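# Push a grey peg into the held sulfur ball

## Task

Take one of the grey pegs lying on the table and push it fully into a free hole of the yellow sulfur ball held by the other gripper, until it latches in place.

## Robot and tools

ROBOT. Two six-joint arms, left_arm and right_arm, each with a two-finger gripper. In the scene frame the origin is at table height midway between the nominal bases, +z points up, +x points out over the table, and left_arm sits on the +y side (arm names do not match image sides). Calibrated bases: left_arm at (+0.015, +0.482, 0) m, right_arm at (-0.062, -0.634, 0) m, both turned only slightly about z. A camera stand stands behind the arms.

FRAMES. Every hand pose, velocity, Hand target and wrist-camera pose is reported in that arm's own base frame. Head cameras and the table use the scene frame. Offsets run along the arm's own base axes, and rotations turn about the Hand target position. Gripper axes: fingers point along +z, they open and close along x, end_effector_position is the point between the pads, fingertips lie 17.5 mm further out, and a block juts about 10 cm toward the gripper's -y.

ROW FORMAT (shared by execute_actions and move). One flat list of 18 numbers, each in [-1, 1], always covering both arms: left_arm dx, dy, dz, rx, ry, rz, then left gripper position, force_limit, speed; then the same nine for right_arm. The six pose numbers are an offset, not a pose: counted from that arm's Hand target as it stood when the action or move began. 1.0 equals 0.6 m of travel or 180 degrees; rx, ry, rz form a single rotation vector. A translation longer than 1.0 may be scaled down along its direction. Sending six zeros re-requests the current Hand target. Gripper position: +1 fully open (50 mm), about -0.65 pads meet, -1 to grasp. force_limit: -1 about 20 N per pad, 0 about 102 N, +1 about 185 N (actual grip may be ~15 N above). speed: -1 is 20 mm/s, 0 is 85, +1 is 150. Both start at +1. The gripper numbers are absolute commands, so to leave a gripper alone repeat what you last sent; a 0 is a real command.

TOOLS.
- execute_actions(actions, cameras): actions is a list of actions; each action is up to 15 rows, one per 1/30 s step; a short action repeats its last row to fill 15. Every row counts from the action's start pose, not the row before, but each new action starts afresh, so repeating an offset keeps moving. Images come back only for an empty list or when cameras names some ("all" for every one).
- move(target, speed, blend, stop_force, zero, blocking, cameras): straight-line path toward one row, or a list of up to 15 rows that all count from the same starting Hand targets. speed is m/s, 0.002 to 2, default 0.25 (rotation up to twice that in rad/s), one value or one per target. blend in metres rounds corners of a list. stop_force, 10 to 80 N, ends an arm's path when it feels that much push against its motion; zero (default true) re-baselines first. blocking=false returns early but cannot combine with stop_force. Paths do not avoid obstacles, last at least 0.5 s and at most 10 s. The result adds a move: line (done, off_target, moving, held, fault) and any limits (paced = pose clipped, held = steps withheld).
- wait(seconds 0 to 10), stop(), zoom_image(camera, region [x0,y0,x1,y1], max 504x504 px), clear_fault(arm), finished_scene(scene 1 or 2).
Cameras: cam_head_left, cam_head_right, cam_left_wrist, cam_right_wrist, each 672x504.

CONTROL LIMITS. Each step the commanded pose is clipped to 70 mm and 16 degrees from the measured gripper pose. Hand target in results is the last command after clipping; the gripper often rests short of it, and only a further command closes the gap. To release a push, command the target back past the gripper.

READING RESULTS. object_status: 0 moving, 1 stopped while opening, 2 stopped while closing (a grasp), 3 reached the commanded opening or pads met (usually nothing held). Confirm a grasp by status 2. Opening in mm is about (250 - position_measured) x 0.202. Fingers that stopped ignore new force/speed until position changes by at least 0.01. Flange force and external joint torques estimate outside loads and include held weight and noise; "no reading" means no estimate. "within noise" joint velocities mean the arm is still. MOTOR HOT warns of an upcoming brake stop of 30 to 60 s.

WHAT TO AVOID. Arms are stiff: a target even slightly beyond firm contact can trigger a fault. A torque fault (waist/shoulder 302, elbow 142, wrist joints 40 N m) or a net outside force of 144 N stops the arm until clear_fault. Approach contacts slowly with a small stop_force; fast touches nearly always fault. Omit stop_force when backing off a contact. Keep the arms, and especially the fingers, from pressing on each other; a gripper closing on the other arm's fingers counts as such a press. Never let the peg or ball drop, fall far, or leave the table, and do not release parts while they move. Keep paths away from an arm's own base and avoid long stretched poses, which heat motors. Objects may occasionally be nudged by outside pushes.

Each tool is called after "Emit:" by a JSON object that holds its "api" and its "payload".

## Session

Emit:
{"api": "execute_actions", "payload": {"actions": []}}

Scene clock: 0.00 s.
left_arm: end_effector_position=(+0.3002, -0.5232, +0.1285) position_measured=153 object_status=3 end_effector_quat_wxyz=(+0.017, -0.021, +0.786, -0.618) | right_arm: end_effector_position=(+0.6500, +0.0000, +0.3532) position_measured=3 object_status=3 end_effector_quat_wxyz=(+0.000, +0.707, +0.707, +0.000)
Joint positions: left_arm=[-0.795 0.356 2.503 -2.35 1.127 -0.206] | right_arm=[-0.053 0.167 1.62 0 1.354 -0.053]
Joint velocities: within noise
Joint torques (N m): no reading
External joint torques (N m): no reading
Flange force (N): no reading
Hand target: left_arm +0.3002, -0.5232, +0.1285; +0.017, -0.021, +0.786, -0.618 | right_arm +0.6500, +0.0000, +0.3532; +0.000, +0.707, +0.707, +0.000
Tool commands: left_gripper/position=-0.192157 left_gripper/force_limit=+1.0 left_gripper/speed=+1.0 right_gripper/position=+1.0 right_gripper/force_limit=+1.0 right_gripper/speed=+1.0
camera_calibration:
cam_left_wrist: T_world_to_cam=[[-0.99838, -0.0556318, 0.0119587, 0.279193], [-0.0403806, 0.544602, -0.837722, 0.422576], [0.0400912, -0.836847, -0.545966, -0.247824], [0, 0, 0, 1]] pos_world=[0.30574, -0.421995, 0.215359]

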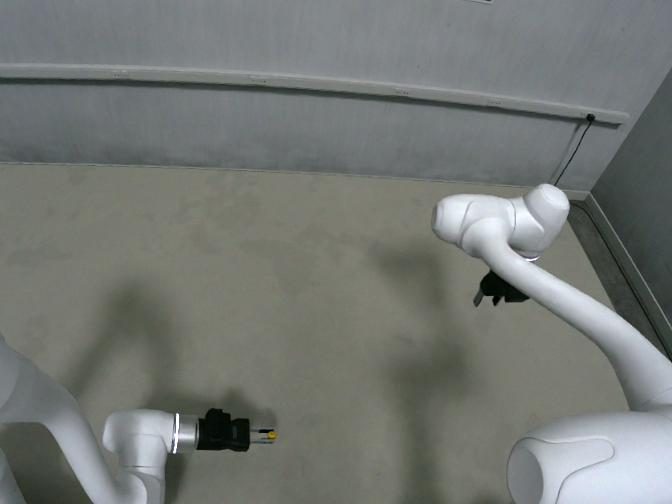

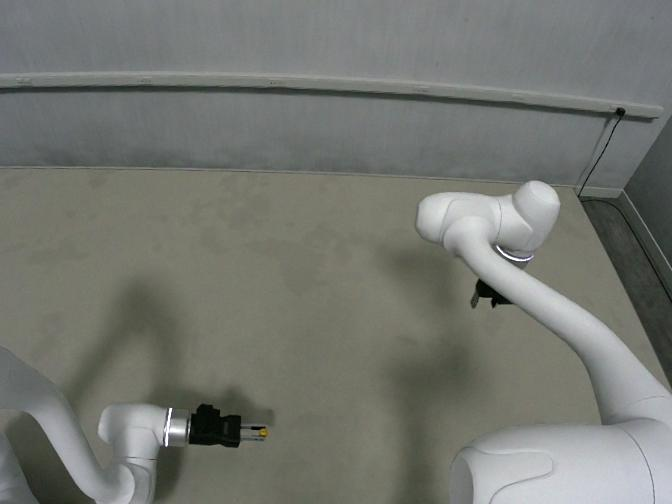

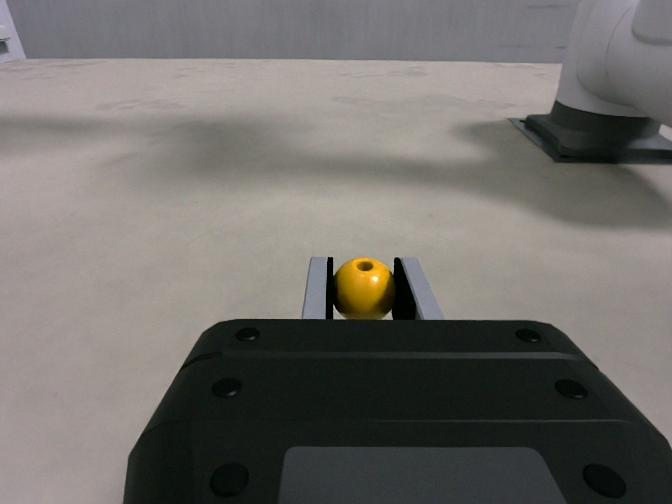

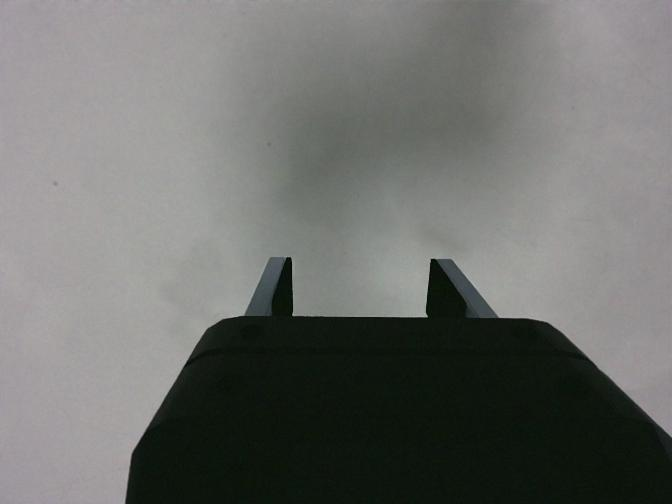

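Emit:
{"api": "zoom_image", "payload": {"camera": "cam_left_wrist", "region": [420, 110, 672, 330]}}

Emit:
{"api": "zoom_image", "payload": {"camera": "cam_head_left", "region": [180, 300, 520, 504]}}

Emit:
{"api": "zoom_image", "payload": {"camera": "cam_left_wrist", "region": [320, 240, 400, 300]}}

Scaled by 2.000 from the camera's 672x504 image, which has a finer 960x720 frame.

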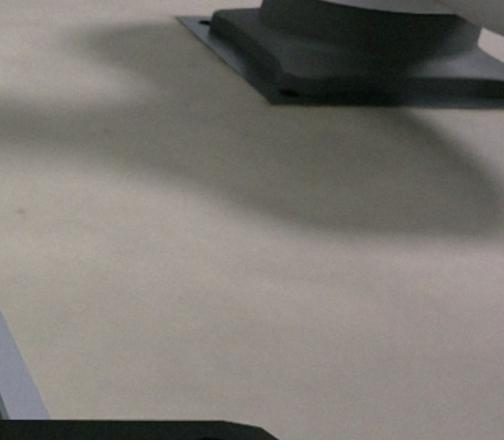

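Scaled by 1.482 from the camera's 672x504 image, which has a finer 960x720 frame.

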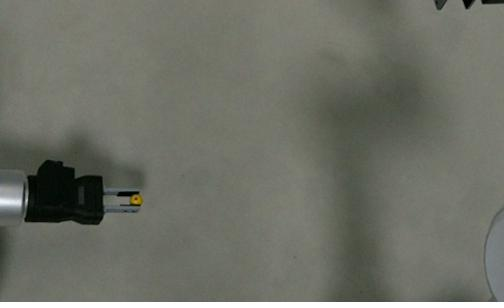

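Scaled by 6.300 from the camera's 672x504 image, which has a finer 960x720 frame.

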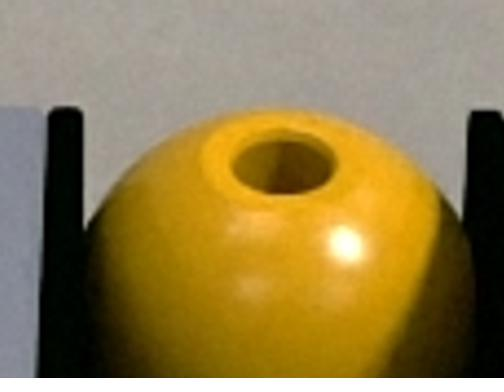

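Emit:
{"api": "move", "payload": {"target": [[0,0,0,0,0,0,-0.192157,1,1,-0.4,0.6,0.02,0,0,0.25,0.3,0,-0.5]], "speed": 0.5, "cameras": ["cam_right_wrist"]}}

Emit:
{"api": "move", "payload": {"target": [[0,0,0,0,0,0,-0.192157,1,1,-0.6,0.1,0.0,0,0,0.25,0.3,0,-0.5]], "speed": 0.5, "cameras": ["all"]}}

Scene clock: 5.90 s.
left_arm: end_effector_position=(+0.3002, -0.5232, +0.1285) position_measured=153 object_status=3 end_effector_quat_wxyz=(+0.017, -0.021, +0.786, -0.618) | right_arm: end_effector_position=(+0.4100, +0.3599, +0.3652) position_measured=107 object_status=3 end_effector_quat_wxyz=(+0.000, +0.383, +0.924, +0.000)
Joint positions: left_arm=[-0.795 0.356 2.503 -2.35 1.127 -0.206] | right_arm=[0.657 -0.003 1.785 0 1.36 -0.128]
Joint torques (N m): left_arm=[-1.79 -45.24 -9.6 -1.71 3.03 0.11] | right_arm=[0.98 -36.87 -42.57 4.41 0.34 0.21]
External joint torques (N m): left_arm=[1.81 -2.71 -1.84 0.31 -0.12 -0.11] | right_arm=[-1.25 -5.45 0.23 -0.21 -0.26 -0.21]
Flange force (N): left_arm=[-5.5 -7.3 -4.6] | right_arm=[-2.1 -9.5 -1.1]
Hand target: left_arm +0.3002, -0.5232, +0.1285; +0.017, -0.021, +0.786, -0.618 | right_arm +0.4100, +0.3600, +0.3652; +0.000, +0.383, +0.924, +0.000
Off the commanded pose: left_arm 0.000 m, 0 deg | right_arm 0.000 m, 0 deg.
move: done; limits=paced
camera_calibration:
cam_right_wrist: T_world_to_cam=[[-0.719368, 0.694593, 0.00710002, 0.0529715], [0.658082, 0.678212, 0.327042, -0.610782], [0.222346, 0.239936, -0.944983, 0.295404], [0, 0, 0, 1]] pos_world=[0.374369, 0.306568, 0.478527]
Images, in order (width x height): cam_right_wrist 672x504.

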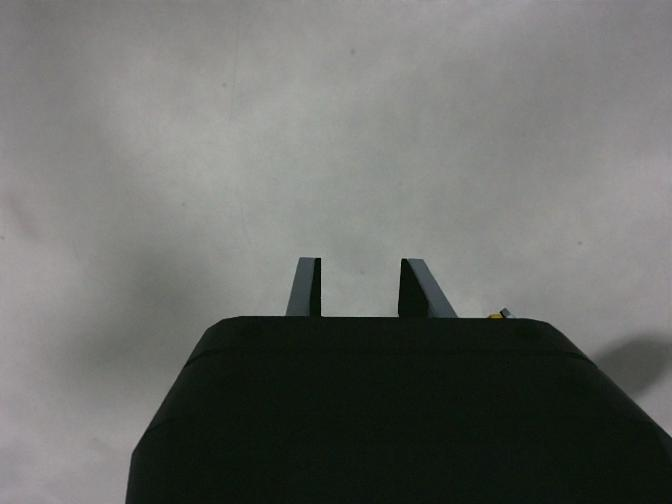

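Scene clock: 7.50 s.
left_arm: end_effector_position=(+0.3002, -0.5232, +0.1285) position_measured=153 object_status=3 end_effector_quat_wxyz=(+0.017, -0.021, +0.786, -0.618) | right_arm: end_effector_position=(+0.0501, +0.4200, +0.3652) position_measured=107 object_status=3 end_effector_quat_wxyz=(+0.000, +0.000, +1.000, +0.000)
Joint positions: left_arm=[-0.795 0.356 2.503 -2.35 1.127 -0.206] | right_arm=[1.37 -0.208 1.965 0 1.385 -0.2]
Joint torques (N m): left_arm=[-1.64 -45.37 -9.7 -1.7 3.04 0.1] | right_arm=[3.11 -15.16 -42.82 4.45 0.31 -0.06]
External joint torques (N m): left_arm=[1.62 -2.73 -1.65 0.31 -0.14 -0.1] | right_arm=[-3.21 -5.34 0.23 -0.22 -0.25 0.06]
Flange force (N): left_arm=[-4.8 -7.4 -4.5] | right_arm=[-6.2 -10.8 -0.9]
Hand target: left_arm +0.3002, -0.5232, +0.1285; +0.017, -0.021, +0.786, -0.618 | right_arm +0.0500, +0.4200, +0.3652; +0.000, +0.000, +1.000, +0.000
Off the commanded pose: left_arm 0.000 m, 0 deg | right_arm 0.000 m, 0 deg.
move: done; limits=paced
camera_calibration:
cam_left_wrist: T_world_to_cam=[[-0.99838, -0.0556318, 0.0119587, 0.279193], [-0.0403806, 0.544602, -0.837722, 0.422576], [0.0400912, -0.836847, -0.545966, -0.247824], [0, 0, 0, 1]] pos_world=[0.30574, -0.421995, 0.215359]
cam_right_wrist: T_world_to_cam=[[-0.999821, -0.0174871, 0.00717162, 0.0653925], [-0.0141814, 0.944922, 0.326989, -0.492936], [-0.0124947, 0.326829, -0.945001, 0.336308], [0, 0, 0, 1]] pos_world=[0.0625923, 0.357014, 0.478527]

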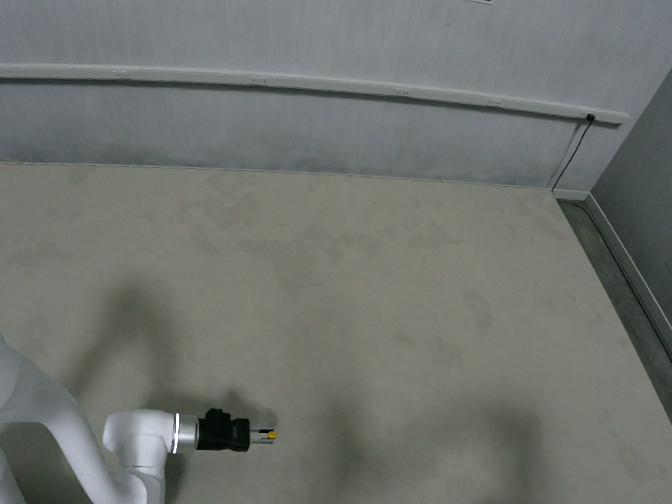

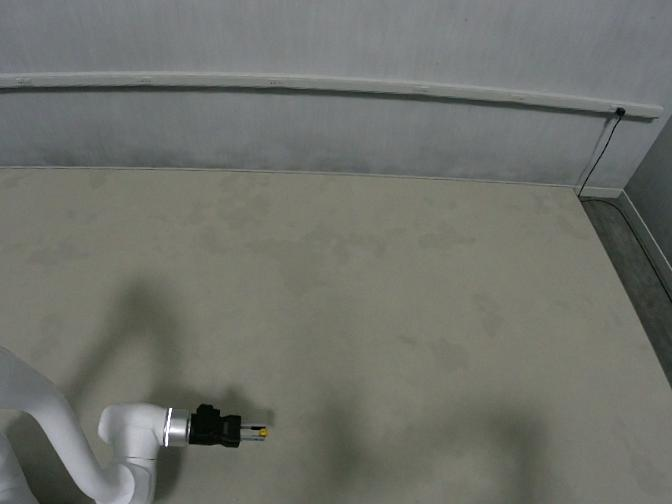

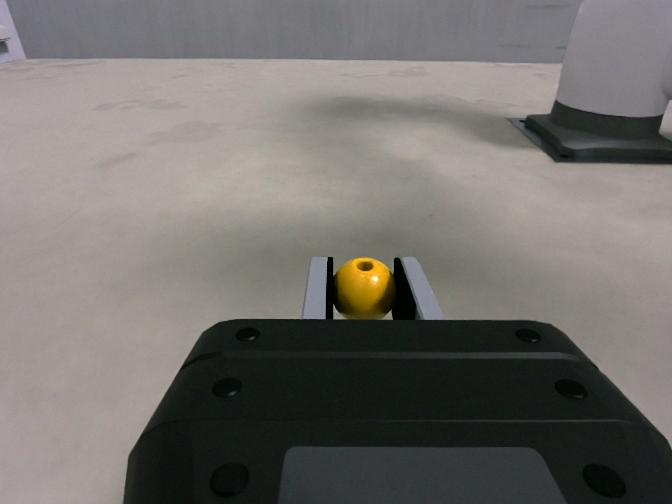

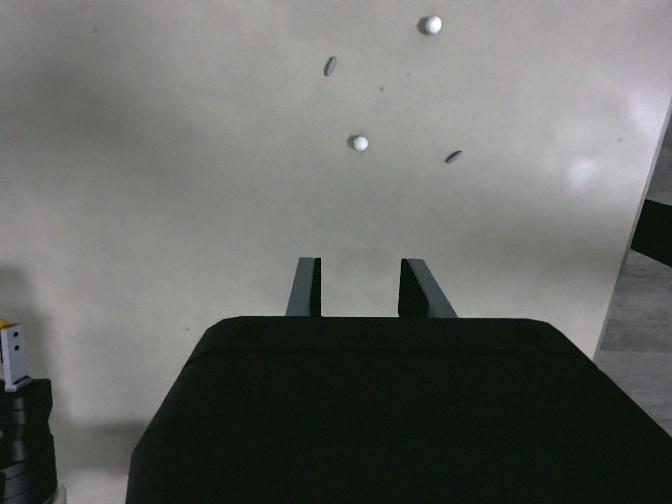

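Emit:
{"api": "move", "payload": {"target": [[0,0,0,0,0,0,-0.192157,1,1,0.02,-0.09,-0.2,0,0,0.444,0,0,-0.9],[0,0,0,0,0,0,-0.192157,1,1,0.0345,-0.1575,-0.43,0,0,0.889,0,0,-0.9]], "speed": 0.6, "blend": 0.03, "cameras": ["cam_right_wrist"]}}

Emit:
{"api": "zoom_image", "payload": {"camera": "cam_right_wrist", "region": [270, 180, 430, 320]}}

Scene clock: 12.47 s.
left_arm: end_effector_position=(+0.3002, -0.5232, +0.1285) position_measured=153 object_status=3 end_effector_quat_wxyz=(+0.017, -0.021, +0.786, -0.618) | right_arm: end_effector_position=(+0.0707, +0.3255, +0.1072) position_measured=152 object_status=3 end_effector_quat_wxyz=(+0.000, +0.985, -0.173, +0.000)
Joint positions: left_arm=[-0.795 0.356 2.503 -2.35 1.127 -0.206] | right_arm=[1.253 -0.144 2.435 0 0.851 -3.11]
Joint torques (N m): left_arm=[-1.57 -44.87 -9.65 -1.74 3.03 0.07] | right_arm=[0 -12.03 -32.97 3.4 0.17 0.02]
External joint torques (N m): left_arm=[1.58 -3.22 -1.89 0.33 -0.12 -0.07] | right_arm=[0.01 -5.42 0.33 -0.16 -0.25 -0.02]
Flange force (N): left_arm=[-4.8 -8.6 -4.7] | right_arm=[1.5 10.5 -7.8]
Hand target: left_arm +0.3002, -0.5232, +0.1285; +0.017, -0.021, +0.786, -0.618 | right_arm +0.0707, +0.3255, +0.1072; +0.000, +0.985, -0.173, +0.000
Off the commanded pose: left_arm 0.000 m, 0 deg | right_arm 0.000 m, 0 deg.
move: done
camera_calibration:
cam_right_wrist: T_world_to_cam=[[0.945619, -0.325197, 0.00714163, 0.0487935], [-0.309534, -0.892891, 0.327007, 0.300091], [-0.0999651, -0.311435, -0.944995, 0.337576], [0, 0, 0, 1]] pos_world=[0.0804939, 0.388949, 0.220527]
Images, in order (width x height): cam_right_wrist 672x504.

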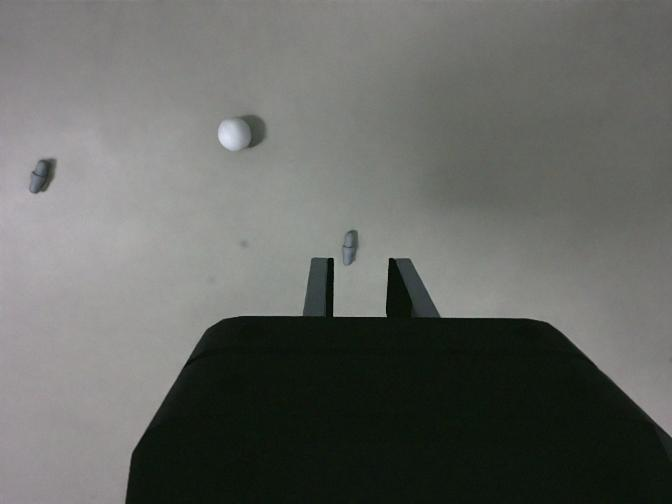

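Scaled by 3.150 from the camera's 672x504 image, which has a finer 960x720 frame.

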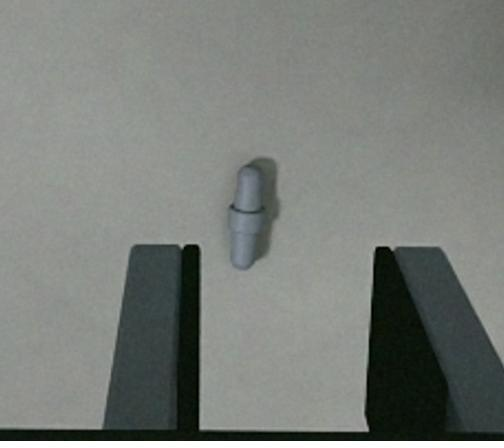

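Emit:
{"api": "move", "payload": {"target": [[0,0,0,0,0,0,-0.192157,1,1,0.0015,-0.004,-0.1,0,0,-0.0333,0,0,-0.9]], "speed": 0.12, "cameras": ["cam_right_wrist"]}}

Emit:
{"api": "zoom_image", "payload": {"camera": "cam_right_wrist", "region": [270, 180, 430, 320]}}

Scene clock: 14.97 s.
left_arm: end_effector_position=(+0.3002, -0.5232, +0.1285) position_measured=153 object_status=3 end_effector_quat_wxyz=(+0.017, -0.021, +0.786, -0.618) | right_arm: end_effector_position=(+0.0716, +0.3231, +0.0472) position_measured=152 object_status=3 end_effector_quat_wxyz=(+0.000, +0.974, -0.225, +0.000)
Joint positions: left_arm=[-0.795 0.356 2.503 -2.35 1.127 -0.206] | right_arm=[1.248 -0.037 2.497 0 0.681 -3.011]
Joint torques (N m): left_arm=[-1.48 -45.22 -9.78 -1.77 3.09 0.07] | right_arm=[0.07 -17.8 -28.15 2.89 0.19 -0.16]
External joint torques (N m): left_arm=[1.51 -2.99 -1.58 0.38 -0.19 -0.07] | right_arm=[-0.03 -5.71 0.82 -0.18 -0.27 0.16]
Flange force (N): left_arm=[-4.5 -8.1 -4.8] | right_arm=[2.2 10.7 -10.4]
Hand target: left_arm +0.3002, -0.5232, +0.1285; +0.017, -0.021, +0.786, -0.618 | right_arm +0.0716, +0.3231, +0.0472; +0.000, +0.974, -0.225, +0.000
Off the commanded pose: left_arm 0.000 m, 0 deg | right_arm 0.000 m, 0 deg.
move: done
camera_calibration:
cam_right_wrist: T_world_to_cam=[[0.906502, -0.422143, 0.00706747, 0.0816931], [-0.401038, -0.855706, 0.327011, 0.312351], [-0.131998, -0.29927, -0.944994, 0.27857], [0, 0, 0, 1]] pos_world=[0.0879802, 0.385134, 0.160527]
Images, in order (width x height): cam_right_wrist 672x504.

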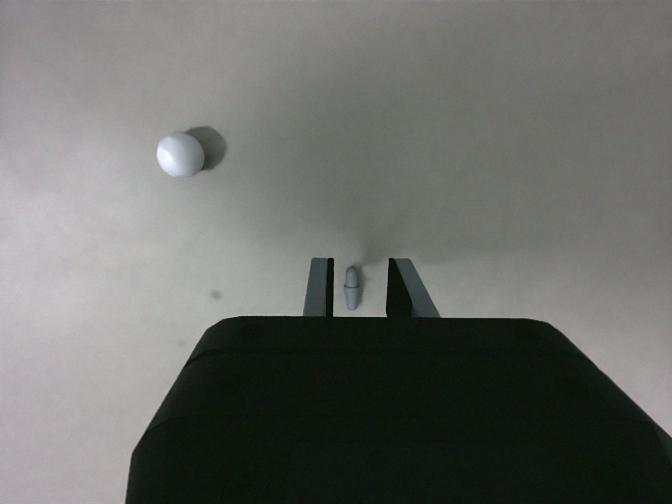

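Scaled by 3.150 from the camera's 672x504 image, which has a finer 960x720 frame.

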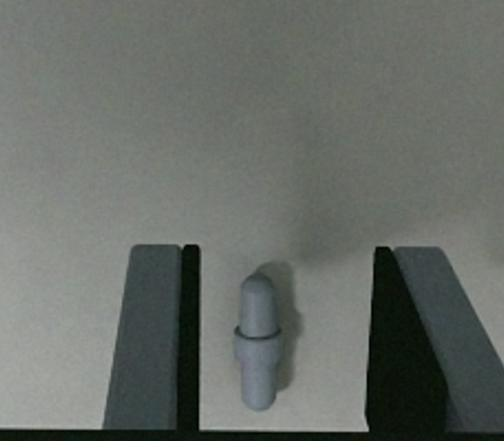

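Emit:
{"api": "move", "payload": {"target": [[0,0,0,0,0,0,-0.192157,1,1,-0.0027,0.002,-0.047,0,0,0,0,0,-0.9]], "speed": 0.04}}

Emit:
{"api": "execute_actions", "payload": {"actions": [[[0,0,0,0,0,0,-0.192157,1,1,0,0,0,0,0,0,-1,0,-0.9]],[[0,0,0,0,0,0,-0.192157,1,1,0,0,0,0,0,0,-1,0,-0.9]]]}}

Scene clock: 17.13 s.
left_arm: end_effector_position=(+0.3002, -0.5232, +0.1285) position_measured=153 object_status=3 end_effector_quat_wxyz=(+0.017, -0.021, +0.786, -0.618) | right_arm: end_effector_position=(+0.0700, +0.3243, +0.0190) position_measured=152 object_status=3 end_effector_quat_wxyz=(+0.000, +0.974, -0.225, +0.000)
Joint positions: left_arm=[-0.795 0.356 2.503 -2.35 1.127 -0.206] | right_arm=[1.254 0.026 2.52 0 0.595 -3.005]
Joint torques (N m): left_arm=[-1.9 -44.89 -9.87 -1.71 3.12 0.12] | right_arm=[0 -21.93 -25.21 2.65 0.23 -0.12]
External joint torques (N m): left_arm=[1.85 -3.05 -1.55 0.32 -0.22 -0.12] | right_arm=[-0.11 -5.2 0.75 -0.23 -0.32 0.12]
Flange force (N): left_arm=[-5.0 -8.2 -5.3] | right_arm=[2.2 9.1 -10.4]
Hand target: left_arm +0.3002, -0.5232, +0.1285; +0.017, -0.021, +0.786, -0.618 | right_arm +0.0700, +0.3243, +0.0190; +0.000, +0.974, -0.225, +0.000
Off the commanded pose: left_arm 0.000 m, 0 deg | right_arm 0.000 m, 0 deg.
move: done

Scene clock: 18.33 s.
left_arm: end_effector_position=(+0.3002, -0.5232, +0.1285) position_measured=153 object_status=3 end_effector_quat_wxyz=(+0.017, -0.021, +0.786, -0.618) | right_arm: end_effector_position=(+0.0700, +0.3243, +0.0190) position_measured=237 object_status=2 end_effector_quat_wxyz=(+0.000, +0.974, -0.225, +0.000)
Joint positions: left_arm=[-0.795 0.356 2.503 -2.35 1.127 -0.206] | right_arm=[1.254 0.027 2.52 0 0.595 -3.005]
Joint torques (N m): left_arm=[-2.08 -45.21 -9.76 -1.76 3.04 0.04] | right_arm=[0.1 -21.84 -25.21 2.62 0.25 -0.12]
External joint torques (N m): left_arm=[2.13 -3.02 -1.68 0.36 -0.13 -0.04] | right_arm=[0.04 -5.57 0.81 -0.21 -0.33 0.12]
External joint torques at the end of the 1st action: left_arm=[2 -2.96 -1.74 0.36 -0.14 -0.11] | right_arm=[-0.22 -5.36 0.99 -0.23 -0.27 0.16]
Flange force (N): left_arm=[-5.7 -7.8 -5.7] | right_arm=[1.9 9.8 -11.1]
Flange force at the end of the 1st action (N): left_arm=[-5.7 -7.9 -5.4] | right_arm=[2.6 9.7 -10.7]
Hand target: left_arm +0.3002, -0.5232, +0.1285; +0.017, -0.021, +0.786, -0.618 | right_arm +0.0700, +0.3243, +0.0190; +0.000, +0.974, -0.225, +0.000
Off the commanded pose: left_arm 0.000 m, 0 deg | right_arm 0.000 m, 0 deg.

Emit:
{"api": "move", "payload": {"target": [[0,0,0,0,0,0,-0.192157,1,1,0.06,0.025,0.25,0,0,0,-1,0,-0.9],[0,0,0,0,0,0,-0.192157,1,1,0.4267,0.1745,0.3767,0,0,0,-1,0,-0.9]], "speed": 0.25, "blend": 0.05}}

Emit:
{"api": "move", "payload": {"target": [[0,0,0,0,0,0,-0.192157,1,1,0.065,0.129,-0.1,0.4495,-0.219,0,-1,0,-0.9]], "speed": 0.3, "cameras": ["cam_right_wrist","cam_left_wrist"]}}

Emit:
{"api": "zoom_image", "payload": {"camera": "cam_left_wrist", "region": [330, 100, 480, 290]}}

Scene clock: 21.53 s.
left_arm: end_effector_position=(+0.3002, -0.5232, +0.1285) position_measured=153 object_status=3 end_effector_quat_wxyz=(+0.017, -0.021, +0.786, -0.618) | right_arm: end_effector_position=(+0.3260, +0.4290, +0.2450) position_measured=237 object_status=2 end_effector_quat_wxyz=(+0.000, +0.974, -0.225, +0.000)
Joint positions: left_arm=[-0.795 0.356 2.503 -2.35 1.127 -0.206] | right_arm=[0.857 0.05 1.957 0 1.134 -3.402]
Joint torques (N m): left_arm=[-1.82 -45.55 -9.78 -1.76 3.08 0.1] | right_arm=[0.04 -41.16 -40.12 4.15 0.12 -0.14]
External joint torques (N m): left_arm=[1.82 -2.58 -1.59 0.37 -0.18 -0.09] | right_arm=[-0.02 -3.49 0.8 -0.22 -0.2 0.14]
Flange force (N): left_arm=[-5.3 -7.0 -4.8] | right_arm=[-1.6 6.7 -1.2]
Hand target: left_arm +0.3002, -0.5232, +0.1285; +0.017, -0.021, +0.786, -0.618 | right_arm +0.3260, +0.4290, +0.2450; +0.000, +0.974, -0.225, +0.000
Off the commanded pose: left_arm 0.000 m, 0 deg | right_arm 0.000 m, 0 deg.
move: done

Scene clock: 25.77 s.
left_arm: end_effector_position=(+0.3002, -0.5232, +0.1285) position_measured=153 object_status=3 end_effector_quat_wxyz=(+0.017, -0.021, +0.786, -0.618) | right_arm: end_effector_position=(+0.3650, +0.5064, +0.1850) position_measured=237 object_status=2 end_effector_quat_wxyz=(+0.689, -0.689, +0.159, -0.159)
Joint positions: left_arm=[-0.795 0.356 2.503 -2.35 1.127 -0.206] | right_arm=[0.7 0.366 2.563 2.715 1.377 -6.196]
Joint torques (N m): left_arm=[-1.75 -44.96 -9.8 -1.73 3.01 0.1] | right_arm=[0.13 -44.73 -14.69 -0.36 3.45 -0.06]
External joint torques (N m): left_arm=[1.78 -3.31 -1.68 0.32 -0.1 -0.09] | right_arm=[-0.07 -6.86 1.09 -0.21 -0.43 0.06]
Flange force (N): left_arm=[-4.9 -8.7 -5.4] | right_arm=[-1.1 -20.9 -5.8]
Hand target: left_arm +0.3002, -0.5232, +0.1285; +0.017, -0.021, +0.786, -0.618 | right_arm +0.3650, +0.5064, +0.1850; +0.689, -0.689, +0.159, -0.159
Off the commanded pose: left_arm 0.000 m, 0 deg | right_arm 0.000 m, 0 deg.
move: done; limits=paced
camera_calibration:
cam_left_wrist: T_world_to_cam=[[-0.99838, -0.0556318, 0.0119587, 0.279193], [-0.0403806, 0.544602, -0.837722, 0.422576], [0.0400912, -0.836847, -0.545966, -0.247824], [0, 0, 0, 1]] pos_world=[0.30574, -0.421995, 0.215359]
cam_right_wrist: T_world_to_cam=[[0.89571, -0.444291, 0.0176005, -0.0946015], [-0.13035, -0.300223, -0.944921, 0.397064], [0.425104, 0.84408, -0.326826, -0.394317], [0, 0, 0, 1]] pos_world=[0.304118, 0.410013, 0.247986]
Images, in order (width x height): cam_left_wrist 672x504, cam_right_wrist 672x504.

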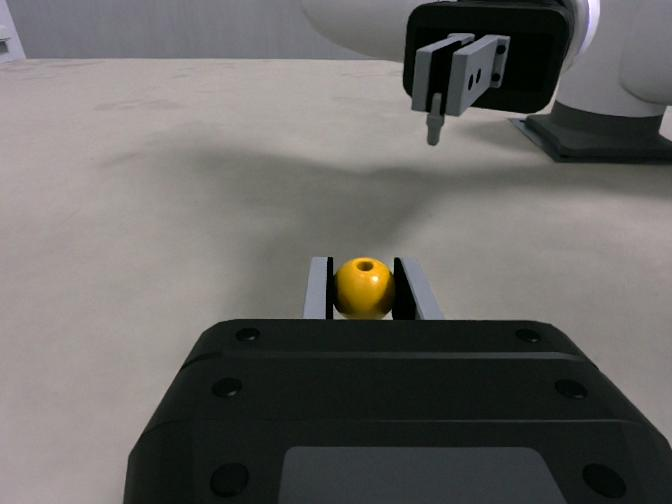

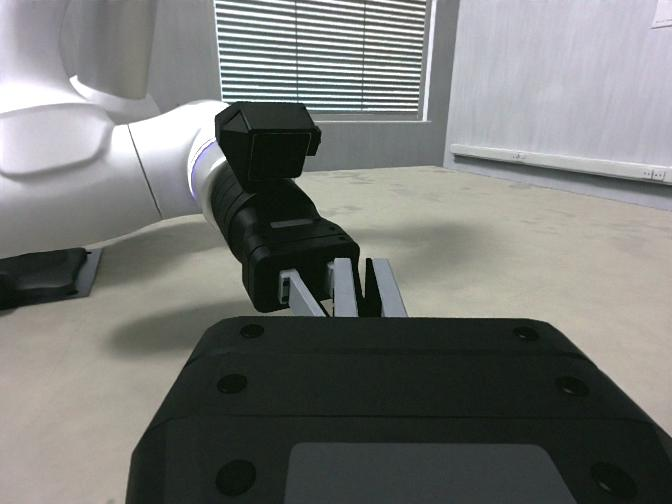

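Scaled by 2.653 from the camera's 672x504 image, which has a finer 960x720 frame.

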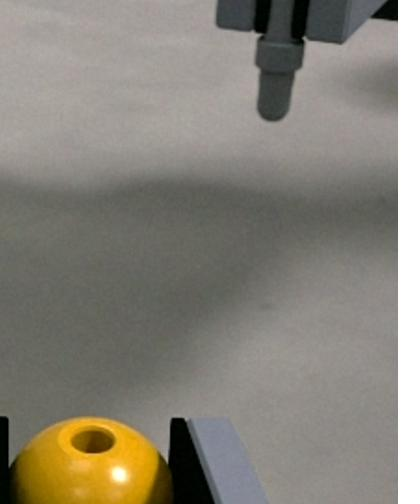

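Emit:
{"api": "move", "payload": {"target": [[0,0,0,0,0,0,-0.192157,1,1,0.0452,0.0875,-0.0217,0,0,0,-1,0,-0.9]], "speed": 0.08, "cameras": ["cam_left_wrist"]}}

Emit:
{"api": "zoom_image", "payload": {"camera": "cam_left_wrist", "region": [330, 210, 400, 300]}}

Scene clock: 27.33 s.
left_arm: end_effector_position=(+0.3002, -0.5232, +0.1285) position_measured=153 object_status=3 end_effector_quat_wxyz=(+0.017, -0.021, +0.786, -0.618) | right_arm: end_effector_position=(+0.3921, +0.5588, +0.1720) position_measured=237 object_status=2 end_effector_quat_wxyz=(+0.689, -0.689, +0.159, -0.159)
Joint positions: left_arm=[-0.795 0.356 2.503 -2.35 1.127 -0.206] | right_arm=[0.757 0.436 2.461 2.771 1.343 -6.196]
Joint torques (N m): left_arm=[-1.82 -45.28 -9.76 -1.74 3.05 0.09] | right_arm=[1.57 -54.05 -15.68 -0.34 3.3 -0.2]
External joint torques (N m): left_arm=[1.8 -2.89 -1.56 0.36 -0.14 -0.09] | right_arm=[-1.76 -4.98 0.97 -0.35 -0.29 0.2]
Flange force (N): left_arm=[-5.1 -7.7 -5.2] | right_arm=[3.9 -13.3 -6.1]
Hand target: left_arm +0.3002, -0.5232, +0.1285; +0.017, -0.021, +0.786, -0.618 | right_arm +0.3921, +0.5589, +0.1720; +0.689, -0.689, +0.159, -0.159
Off the commanded pose: left_arm 0.000 m, 0 deg | right_arm 0.000 m, 0 deg.
move: done
camera_calibration:
cam_left_wrist: T_world_to_cam=[[-0.99838, -0.0556318, 0.0119587, 0.279193], [-0.0403806, 0.544602, -0.837722, 0.422576], [0.0400912, -0.836847, -0.545966, -0.247824], [0, 0, 0, 1]] pos_world=[0.30574, -0.421995, 0.215359]
Images, in order (width x height): cam_left_wrist 672x504.

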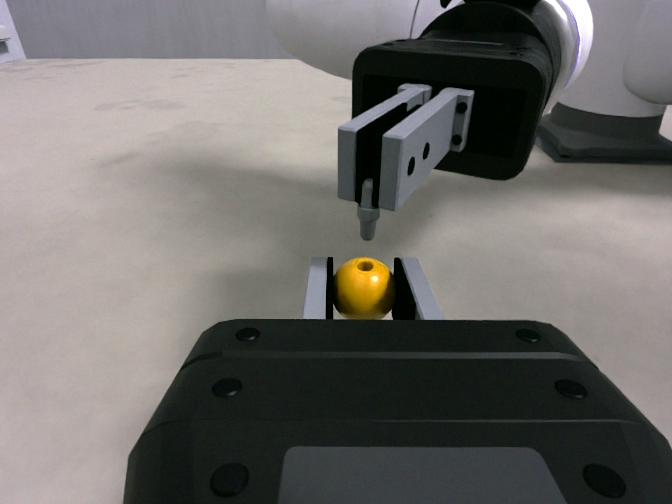

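Scaled by 5.600 from the camera's 672x504 image, which has a finer 960x720 frame.

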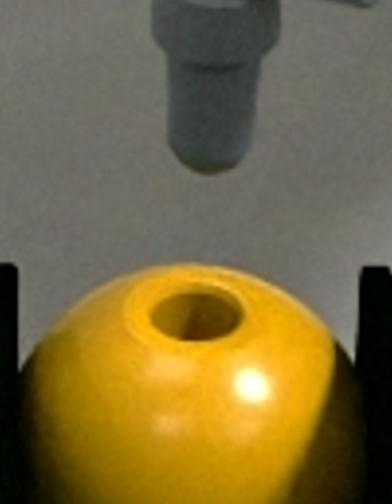

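Emit:
{"api": "move", "payload": {"target": [[0,0,0,0,0,0,-0.192157,1,1,0,-0.0033,-0.015,0,0,0,-1,0,-0.9]], "speed": 0.03}}

Emit:
{"api": "move", "payload": {"target": [[0,0,0,0,0,0,-0.192157,1,1,0,0,-0.02,0,0,0,-1,0,-0.9]], "speed": 0.004, "stop_force": 10, "cameras": ["cam_left_wrist"]}}

Emit:
{"api": "zoom_image", "payload": {"camera": "cam_left_wrist", "region": [330, 210, 400, 300]}}

Scene clock: 29.03 s.
left_arm: end_effector_position=(+0.3002, -0.5232, +0.1285) position_measured=153 object_status=3 end_effector_quat_wxyz=(+0.017, -0.021, +0.786, -0.618) | right_arm: end_effector_position=(+0.3921, +0.5569, +0.1630) position_measured=237 object_status=2 end_effector_quat_wxyz=(+0.689, -0.689, +0.159, -0.159)
Joint positions: left_arm=[-0.795 0.356 2.503 -2.35 1.127 -0.206] | right_arm=[0.753 0.458 2.465 2.769 1.366 -6.204]
Joint torques (N m): left_arm=[-1.41 -45.34 -9.69 -1.72 3.06 0.09] | right_arm=[0 -56.63 -14.68 -0.45 3.42 -0.15]
External joint torques (N m): left_arm=[1.46 -3.07 -1.65 0.33 -0.15 -0.09] | right_arm=[-0.08 -3.66 0.75 -0.19 -0.4 0.15]
Flange force (N): left_arm=[-4.3 -8.3 -4.6] | right_arm=[-0.1 -10.3 -3.0]
Hand target: left_arm +0.3002, -0.5232, +0.1285; +0.017, -0.021, +0.786, -0.618 | right_arm +0.3921, +0.5569, +0.1630; +0.689, -0.689, +0.159, -0.159
Off the commanded pose: left_arm 0.000 m, 0 deg | right_arm 0.000 m, 0 deg.
move: done

Scene clock: 32.00 s.
left_arm: end_effector_position=(+0.3002, -0.5232, +0.1285) position_measured=153 object_status=3 end_effector_quat_wxyz=(+0.017, -0.021, +0.786, -0.618) | right_arm: end_effector_position=(+0.3921, +0.5569, +0.1536) position_measured=237 object_status=2 end_effector_quat_wxyz=(+0.689, -0.689, +0.159, -0.159)
Joint positions: left_arm=[-0.795 0.356 2.503 -2.35 1.127 -0.206] | right_arm=[0.753 0.482 2.465 2.771 1.389 -6.213]
Joint torques (N m): left_arm=[2.2 -50.27 -9.64 -2.75 4.84 0.05] | right_arm=[-1.69 -51.52 -6.49 0.01 0.61 -0.17]
External joint torques (N m): left_arm=[-2.19 2.31 -1.63 1.36 -1.95 -0.04] | right_arm=[1.77 -10.04 -6.28 -0.59 2.41 0.17]
Flange force (N): left_arm=[-2.6 -1.1 6.5] | right_arm=[-1.3 -20.0 4.4]
Hand target: left_arm +0.3002, -0.5232, +0.1285; +0.017, -0.021, +0.786, -0.618 | right_arm +0.3921, +0.5569, +0.1536; +0.689, -0.689, +0.159, -0.159 (not the last commanded pose)
Off the commanded pose: left_arm 0.000 m, 0 deg | right_arm 0.003 m, 0 deg.
move: contact (right_arm)
camera_calibration:
cam_left_wrist: T_world_to_cam=[[-0.998384, -0.0555771, 0.0118753, 0.279235], [-0.040281, 0.544609, -0.837722, 0.422549], [0.0400908, -0.836847, -0.545967, -0.247824], [0, 0, 0, 1]] pos_world=[0.30574, -0.421995, 0.215359]
Images, in order (width x height): cam_left_wrist 672x504.

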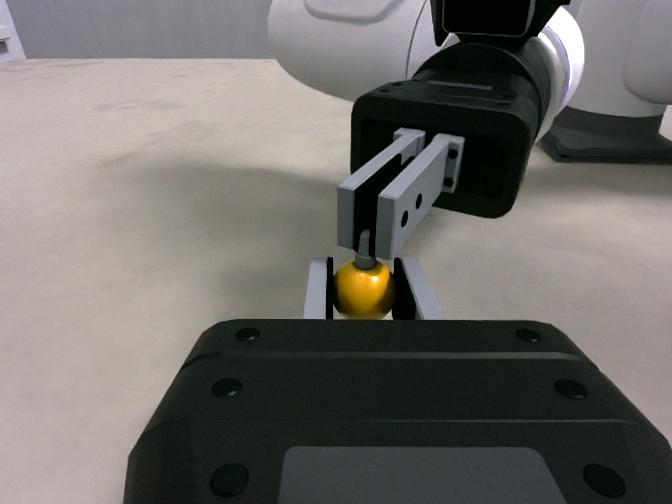

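Scaled by 5.600 from the camera's 672x504 image, which has a finer 960x720 frame.

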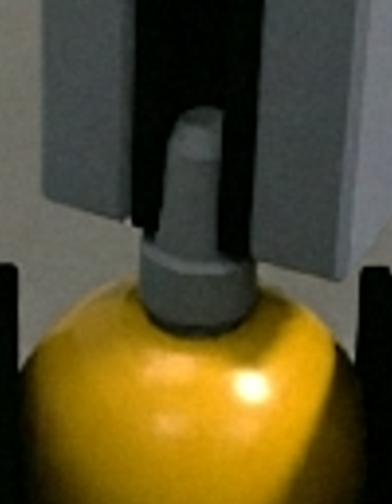

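Emit:
{"api": "move", "payload": {"target": [[0,0,0,0,0,0,-0.192157,1,1,0.0007,0.0014,0,0,0,0,-1,0,-0.9]], "speed": 0.005}}

Emit:
{"api": "move", "payload": {"target": [[0,0,0,0,0,0,-0.192157,1,1,0,0,-0.012,0,0,0,-1,0,-0.9]], "speed": 0.004, "stop_force": 60, "zero": false, "cameras": ["cam_left_wrist"]}}

Emit:
{"api": "zoom_image", "payload": {"camera": "cam_left_wrist", "region": [330, 210, 400, 300]}}

Scene clock: 33.37 s.
left_arm: end_effector_position=(+0.3002, -0.5232, +0.1285) position_measured=153 object_status=3 end_effector_quat_wxyz=(+0.017, -0.021, +0.786, -0.618) | right_arm: end_effector_position=(+0.3926, +0.5577, +0.1536) position_measured=237 object_status=2 end_effector_quat_wxyz=(+0.689, -0.689, +0.159, -0.159)
Joint positions: left_arm=[-0.795 0.356 2.503 -2.35 1.127 -0.206] | right_arm=[0.754 0.482 2.463 2.772 1.388 -6.213]
Joint torques (N m): left_arm=[-3.82 -48.44 -10.28 -1.05 5.08 0.12] | right_arm=[-1.72 -52.69 -12.59 0.53 1.49 -0.18]
External joint torques (N m): left_arm=[3.82 0.17 -1.05 -0.34 -2.17 -0.12] | right_arm=[1.75 -8.77 -0.25 -1.11 1.52 0.18]
Flange force (N): left_arm=[-8.8 -3.2 -3.8] | right_arm=[-2.7 -18.9 -5.0]
Hand target: left_arm +0.3002, -0.5232, +0.1285; +0.017, -0.021, +0.786, -0.618 | right_arm +0.3926, +0.5578, +0.1536; +0.689, -0.689, +0.159, -0.159
Off the commanded pose: left_arm 0.000 m, 0 deg | right_arm 0.000 m, 0 deg.
move: done

Scene clock: 35.00 s.
left_arm: end_effector_position=(+0.3002, -0.5232, +0.1285) position_measured=153 object_status=3 end_effector_quat_wxyz=(+0.016, -0.021, +0.786, -0.618) | right_arm: end_effector_position=(+0.3926, +0.5578, +0.1497) position_measured=237 object_status=2 end_effector_quat_wxyz=(+0.689, -0.689, +0.159, -0.159)
Joint positions: left_arm=[-0.795 0.356 2.503 -2.35 1.127 -0.206] | right_arm=[0.754 0.492 2.463 2.773 1.397 -6.216]
Joint torques (N m): left_arm=[-7.44 -80.56 -27.06 -2.01 22.24 0.24] | right_arm=[-7.36 -14.14 6.55 1.75 -16.47 -0.25]
External joint torques (N m): left_arm=[7.43 32.31 15.72 0.62 -19.34 -0.24] | right_arm=[7.25 -48.07 -18.85 -2.28 19.49 0.25]
Flange force (N): left_arm=[-16.5 46.7 11.0] | right_arm=[-11.9 -76.1 -9.0]
Hand target: left_arm +0.3002, -0.5232, +0.1285; +0.017, -0.021, +0.786, -0.618 | right_arm +0.3926, +0.5578, +0.1497; +0.689, -0.689, +0.159, -0.159 (not the last commanded pose)
Off the commanded pose: left_arm 0.000 m, 0 deg | right_arm 0.003 m, 0 deg.
move: contact (right_arm)
camera_calibration:
cam_left_wrist: T_world_to_cam=[[-0.998384, -0.0555495, 0.0120011, 0.279221], [-0.0403803, 0.544792, -0.837599, 0.422546], [0.0399901, -0.836729, -0.546154, -0.247758], [0, 0, 0, 1]] pos_world=[0.30574, -0.421995, 0.215259]
Images, in order (width x height): cam_left_wrist 672x504.

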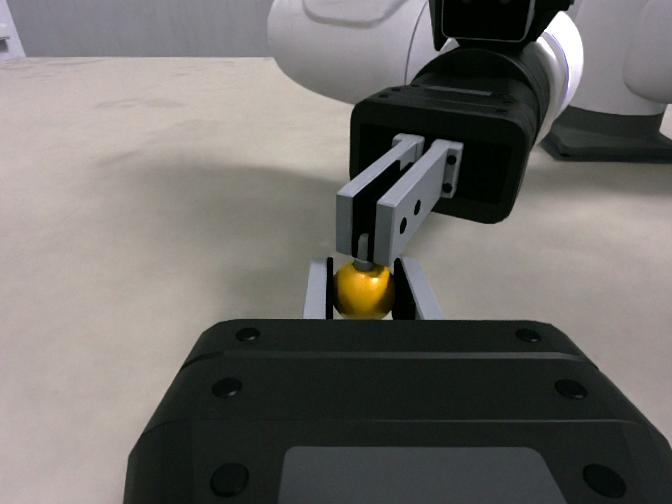

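Scaled by 5.600 from the camera's 672x504 image, which has a finer 960x720 frame.

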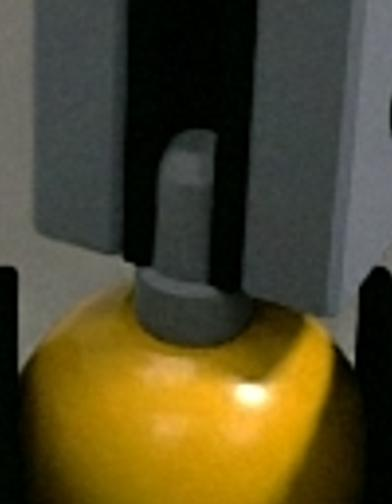

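Emit:
{"api": "move", "payload": {"target": [[0,0,0,0,0,0,-0.192157,1,1,0,0,-0.0013,0,0,0,-1,0,-0.9]], "speed": 0.004}}

Emit:
{"api": "move", "payload": {"target": [[0,0,0,0,0,0,-0.192157,1,1,0,0,0.0055,0,0,0,-1,0,-0.9]], "speed": 0.006}}

Scene clock: 36.17 s.
left_arm: end_effector_position=(+0.3002, -0.5232, +0.1285) position_measured=153 object_status=3 end_effector_quat_wxyz=(+0.017, -0.021, +0.786, -0.618) | right_arm: end_effector_position=(+0.3926, +0.5578, +0.1490) position_measured=237 object_status=2 end_effector_quat_wxyz=(+0.689, -0.689, +0.159, -0.159)
Joint positions: left_arm=[-0.795 0.356 2.503 -2.35 1.127 -0.206] | right_arm=[0.754 0.494 2.463 2.773 1.399 -6.217]
Joint torques (N m): left_arm=[-8.74 -90.93 -32.93 -2.4 28.24 0.31] | right_arm=[-8.21 -1.46 12.47 1.94 -22.47 -0.23]
External joint torques (N m): left_arm=[8.83 42.69 21.57 1 -25.33 -0.31] | right_arm=[8.02 -60.41 -24.74 -2.46 25.48 0.24]
Flange force (N): left_arm=[-19.2 62.1 14.9] | right_arm=[-13.1 -93.2 -11.2]
Hand target: left_arm +0.3002, -0.5232, +0.1285; +0.017, -0.021, +0.786, -0.618 | right_arm +0.3926, +0.5578, +0.1489; +0.689, -0.689, +0.159, -0.159
Off the commanded pose: left_arm 0.000 m, 0 deg | right_arm 0.000 m, 0 deg.
move: done

Scene clock: 36.93 s.
left_arm: end_effector_position=(+0.3003, -0.5233, +0.1288) position_measured=153 object_status=3 end_effector_quat_wxyz=(+0.017, -0.021, +0.785, -0.619) | right_arm: end_effector_position=(+0.3925, +0.5578, +0.1520) position_measured=237 object_status=2 end_effector_quat_wxyz=(+0.689, -0.689, +0.159, -0.159)
Joint positions: left_arm=[-0.795 0.356 2.503 -2.35 1.128 -0.206] | right_arm=[0.754 0.486 2.463 2.772 1.391 -6.214]
Joint torques (N m): left_arm=[-2.37 -51.09 -11.7 -1.71 6.25 0.11] | right_arm=[-1.87 -48.71 -9.77 0.23 0.06 -0.1]
External joint torques (N m): left_arm=[2.3 3.15 0.28 0.31 -3.35 -0.11] | right_arm=[1.92 -12.64 -2.77 -0.8 2.94 0.11]
Flange force (N): left_arm=[-7.3 1.1 -0.1] | right_arm=[-3.4 -25.2 -3.7]
Hand target: left_arm +0.3002, -0.5232, +0.1285; +0.017, -0.021, +0.786, -0.618 | right_arm +0.3926, +0.5578, +0.1522; +0.689, -0.689, +0.159, -0.159
Off the commanded pose: left_arm 0.000 m, 0 deg | right_arm 0.000 m, 0 deg.
move: done

Emit:
{"api": "execute_actions", "payload": {"actions": [[[0,0,0,0,0,0,-0.192157,1,1,0,0,0,0,0,0,-0.2,0,-0.9]],[[0,0,0,0,0,0,-0.192157,1,1,0,0,0,0,0,0,-0.2,0,-0.9]]]}}

Emit:
{"api": "move", "payload": {"target": [[0,0,0,0,0,0,-0.192157,1,1,-0.0219,-0.045,0,0,0,0,-0.2,0,-0.9],[0,0,0,0,0,0,-0.192157,1,1,-0.044,-0.09,0.04,0,0,0,-0.2,0,-0.9]], "speed": 0.08, "blend": 0.01, "cameras": ["cam_left_wrist"]}}

Emit:
{"api": "zoom_image", "payload": {"camera": "cam_left_wrist", "region": [330, 210, 400, 300]}}

Scene clock: 38.83 s.
left_arm: end_effector_position=(+0.3002, -0.5232, +0.1285) position_measured=153 object_status=3 end_effector_quat_wxyz=(+0.017, -0.021, +0.786, -0.618) | right_arm: end_effector_position=(+0.3926, +0.5578, +0.1522) position_measured=182 object_status=3 end_effector_quat_wxyz=(+0.689, -0.689, +0.159, -0.159)
Joint positions: left_arm=[-0.795 0.356 2.503 -2.35 1.127 -0.206] | right_arm=[0.754 0.486 2.463 2.772 1.391 -6.214]
Joint torques (N m): left_arm=[-1.82 -45.3 -9.75 -1.72 3.07 0.1] | right_arm=[0.5 -57.12 -13.57 -0.39 3.39 -0.11]
External joint torques (N m): left_arm=[1.86 -2.87 -1.64 0.33 -0.17 -0.1] | right_arm=[-0.53 -4.72 0.9 -0.17 -0.36 0.11]
External joint torques at the end of the 1st action: left_arm=[1.57 -2.73 -1.57 0.33 -0.17 -0.09] | right_arm=[-0.22 -4.26 1.13 -0.27 -0.36 0.11]
Flange force (N): left_arm=[-5.2 -7.7 -5.1] | right_arm=[0.7 -12.9 -3.9]
Flange force at the end of the 1st action (N): left_arm=[-4.6 -7.4 -4.5] | right_arm=[0.2 -11.7 -3.9]
Hand target: left_arm +0.3002, -0.5232, +0.1285; +0.017, -0.021, +0.786, -0.618 | right_arm +0.3926, +0.5578, +0.1522; +0.689, -0.689, +0.159, -0.159
Off the commanded pose: left_arm 0.000 m, 0 deg | right_arm 0.000 m, 0 deg.

Scene clock: 40.10 s.
left_arm: end_effector_position=(+0.3002, -0.5232, +0.1285) position_measured=153 object_status=3 end_effector_quat_wxyz=(+0.017, -0.021, +0.786, -0.618) | right_arm: end_effector_position=(+0.3662, +0.5038, +0.1762) position_measured=182 object_status=3 end_effector_quat_wxyz=(+0.689, -0.689, +0.159, -0.159)
Joint positions: left_arm=[-0.795 0.356 2.503 -2.35 1.127 -0.206] | right_arm=[0.692 0.391 2.566 2.709 1.404 -6.207]
Joint torques (N m): left_arm=[-2.02 -45.19 -9.77 -1.72 3.04 0.09] | right_arm=[-0.7 -47.95 -14.18 -0.18 3.17 -0.1]
External joint torques (N m): left_arm=[2.09 -3.01 -1.62 0.32 -0.14 -0.09] | right_arm=[0.83 -4.91 1.63 -0.33 -0.14 0.1]
Flange force (N): left_arm=[-5.5 -7.8 -5.7] | right_arm=[-3.0 -14.7 -4.5]
Hand target: left_arm +0.3002, -0.5232, +0.1285; +0.017, -0.021, +0.786, -0.618 | right_arm +0.3662, +0.5038, +0.1762; +0.689, -0.689, +0.159, -0.159
Off the commanded pose: left_arm 0.000 m, 0 deg | right_arm 0.000 m, 0 deg.
move: done
camera_calibration:
cam_left_wrist: T_world_to_cam=[[-0.99838, -0.0556318, 0.0119587, 0.279193], [-0.0403806, 0.544602, -0.837722, 0.422576], [0.0400912, -0.836847, -0.545966, -0.247824], [0, 0, 0, 1]] pos_world=[0.30574, -0.421995, 0.215359]
Images, in order (width x height): cam_left_wrist 672x504.

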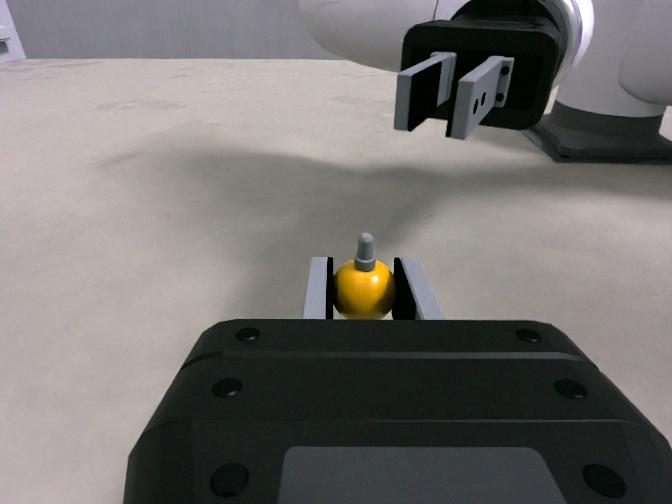

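Scaled by 5.600 from the camera's 672x504 image, which has a finer 960x720 frame.

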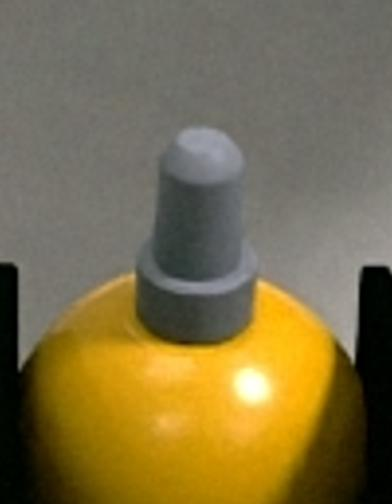

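Emit:
{"api": "finished_scene", "payload": {"scene": 2}}

The scene is finished: the task was done.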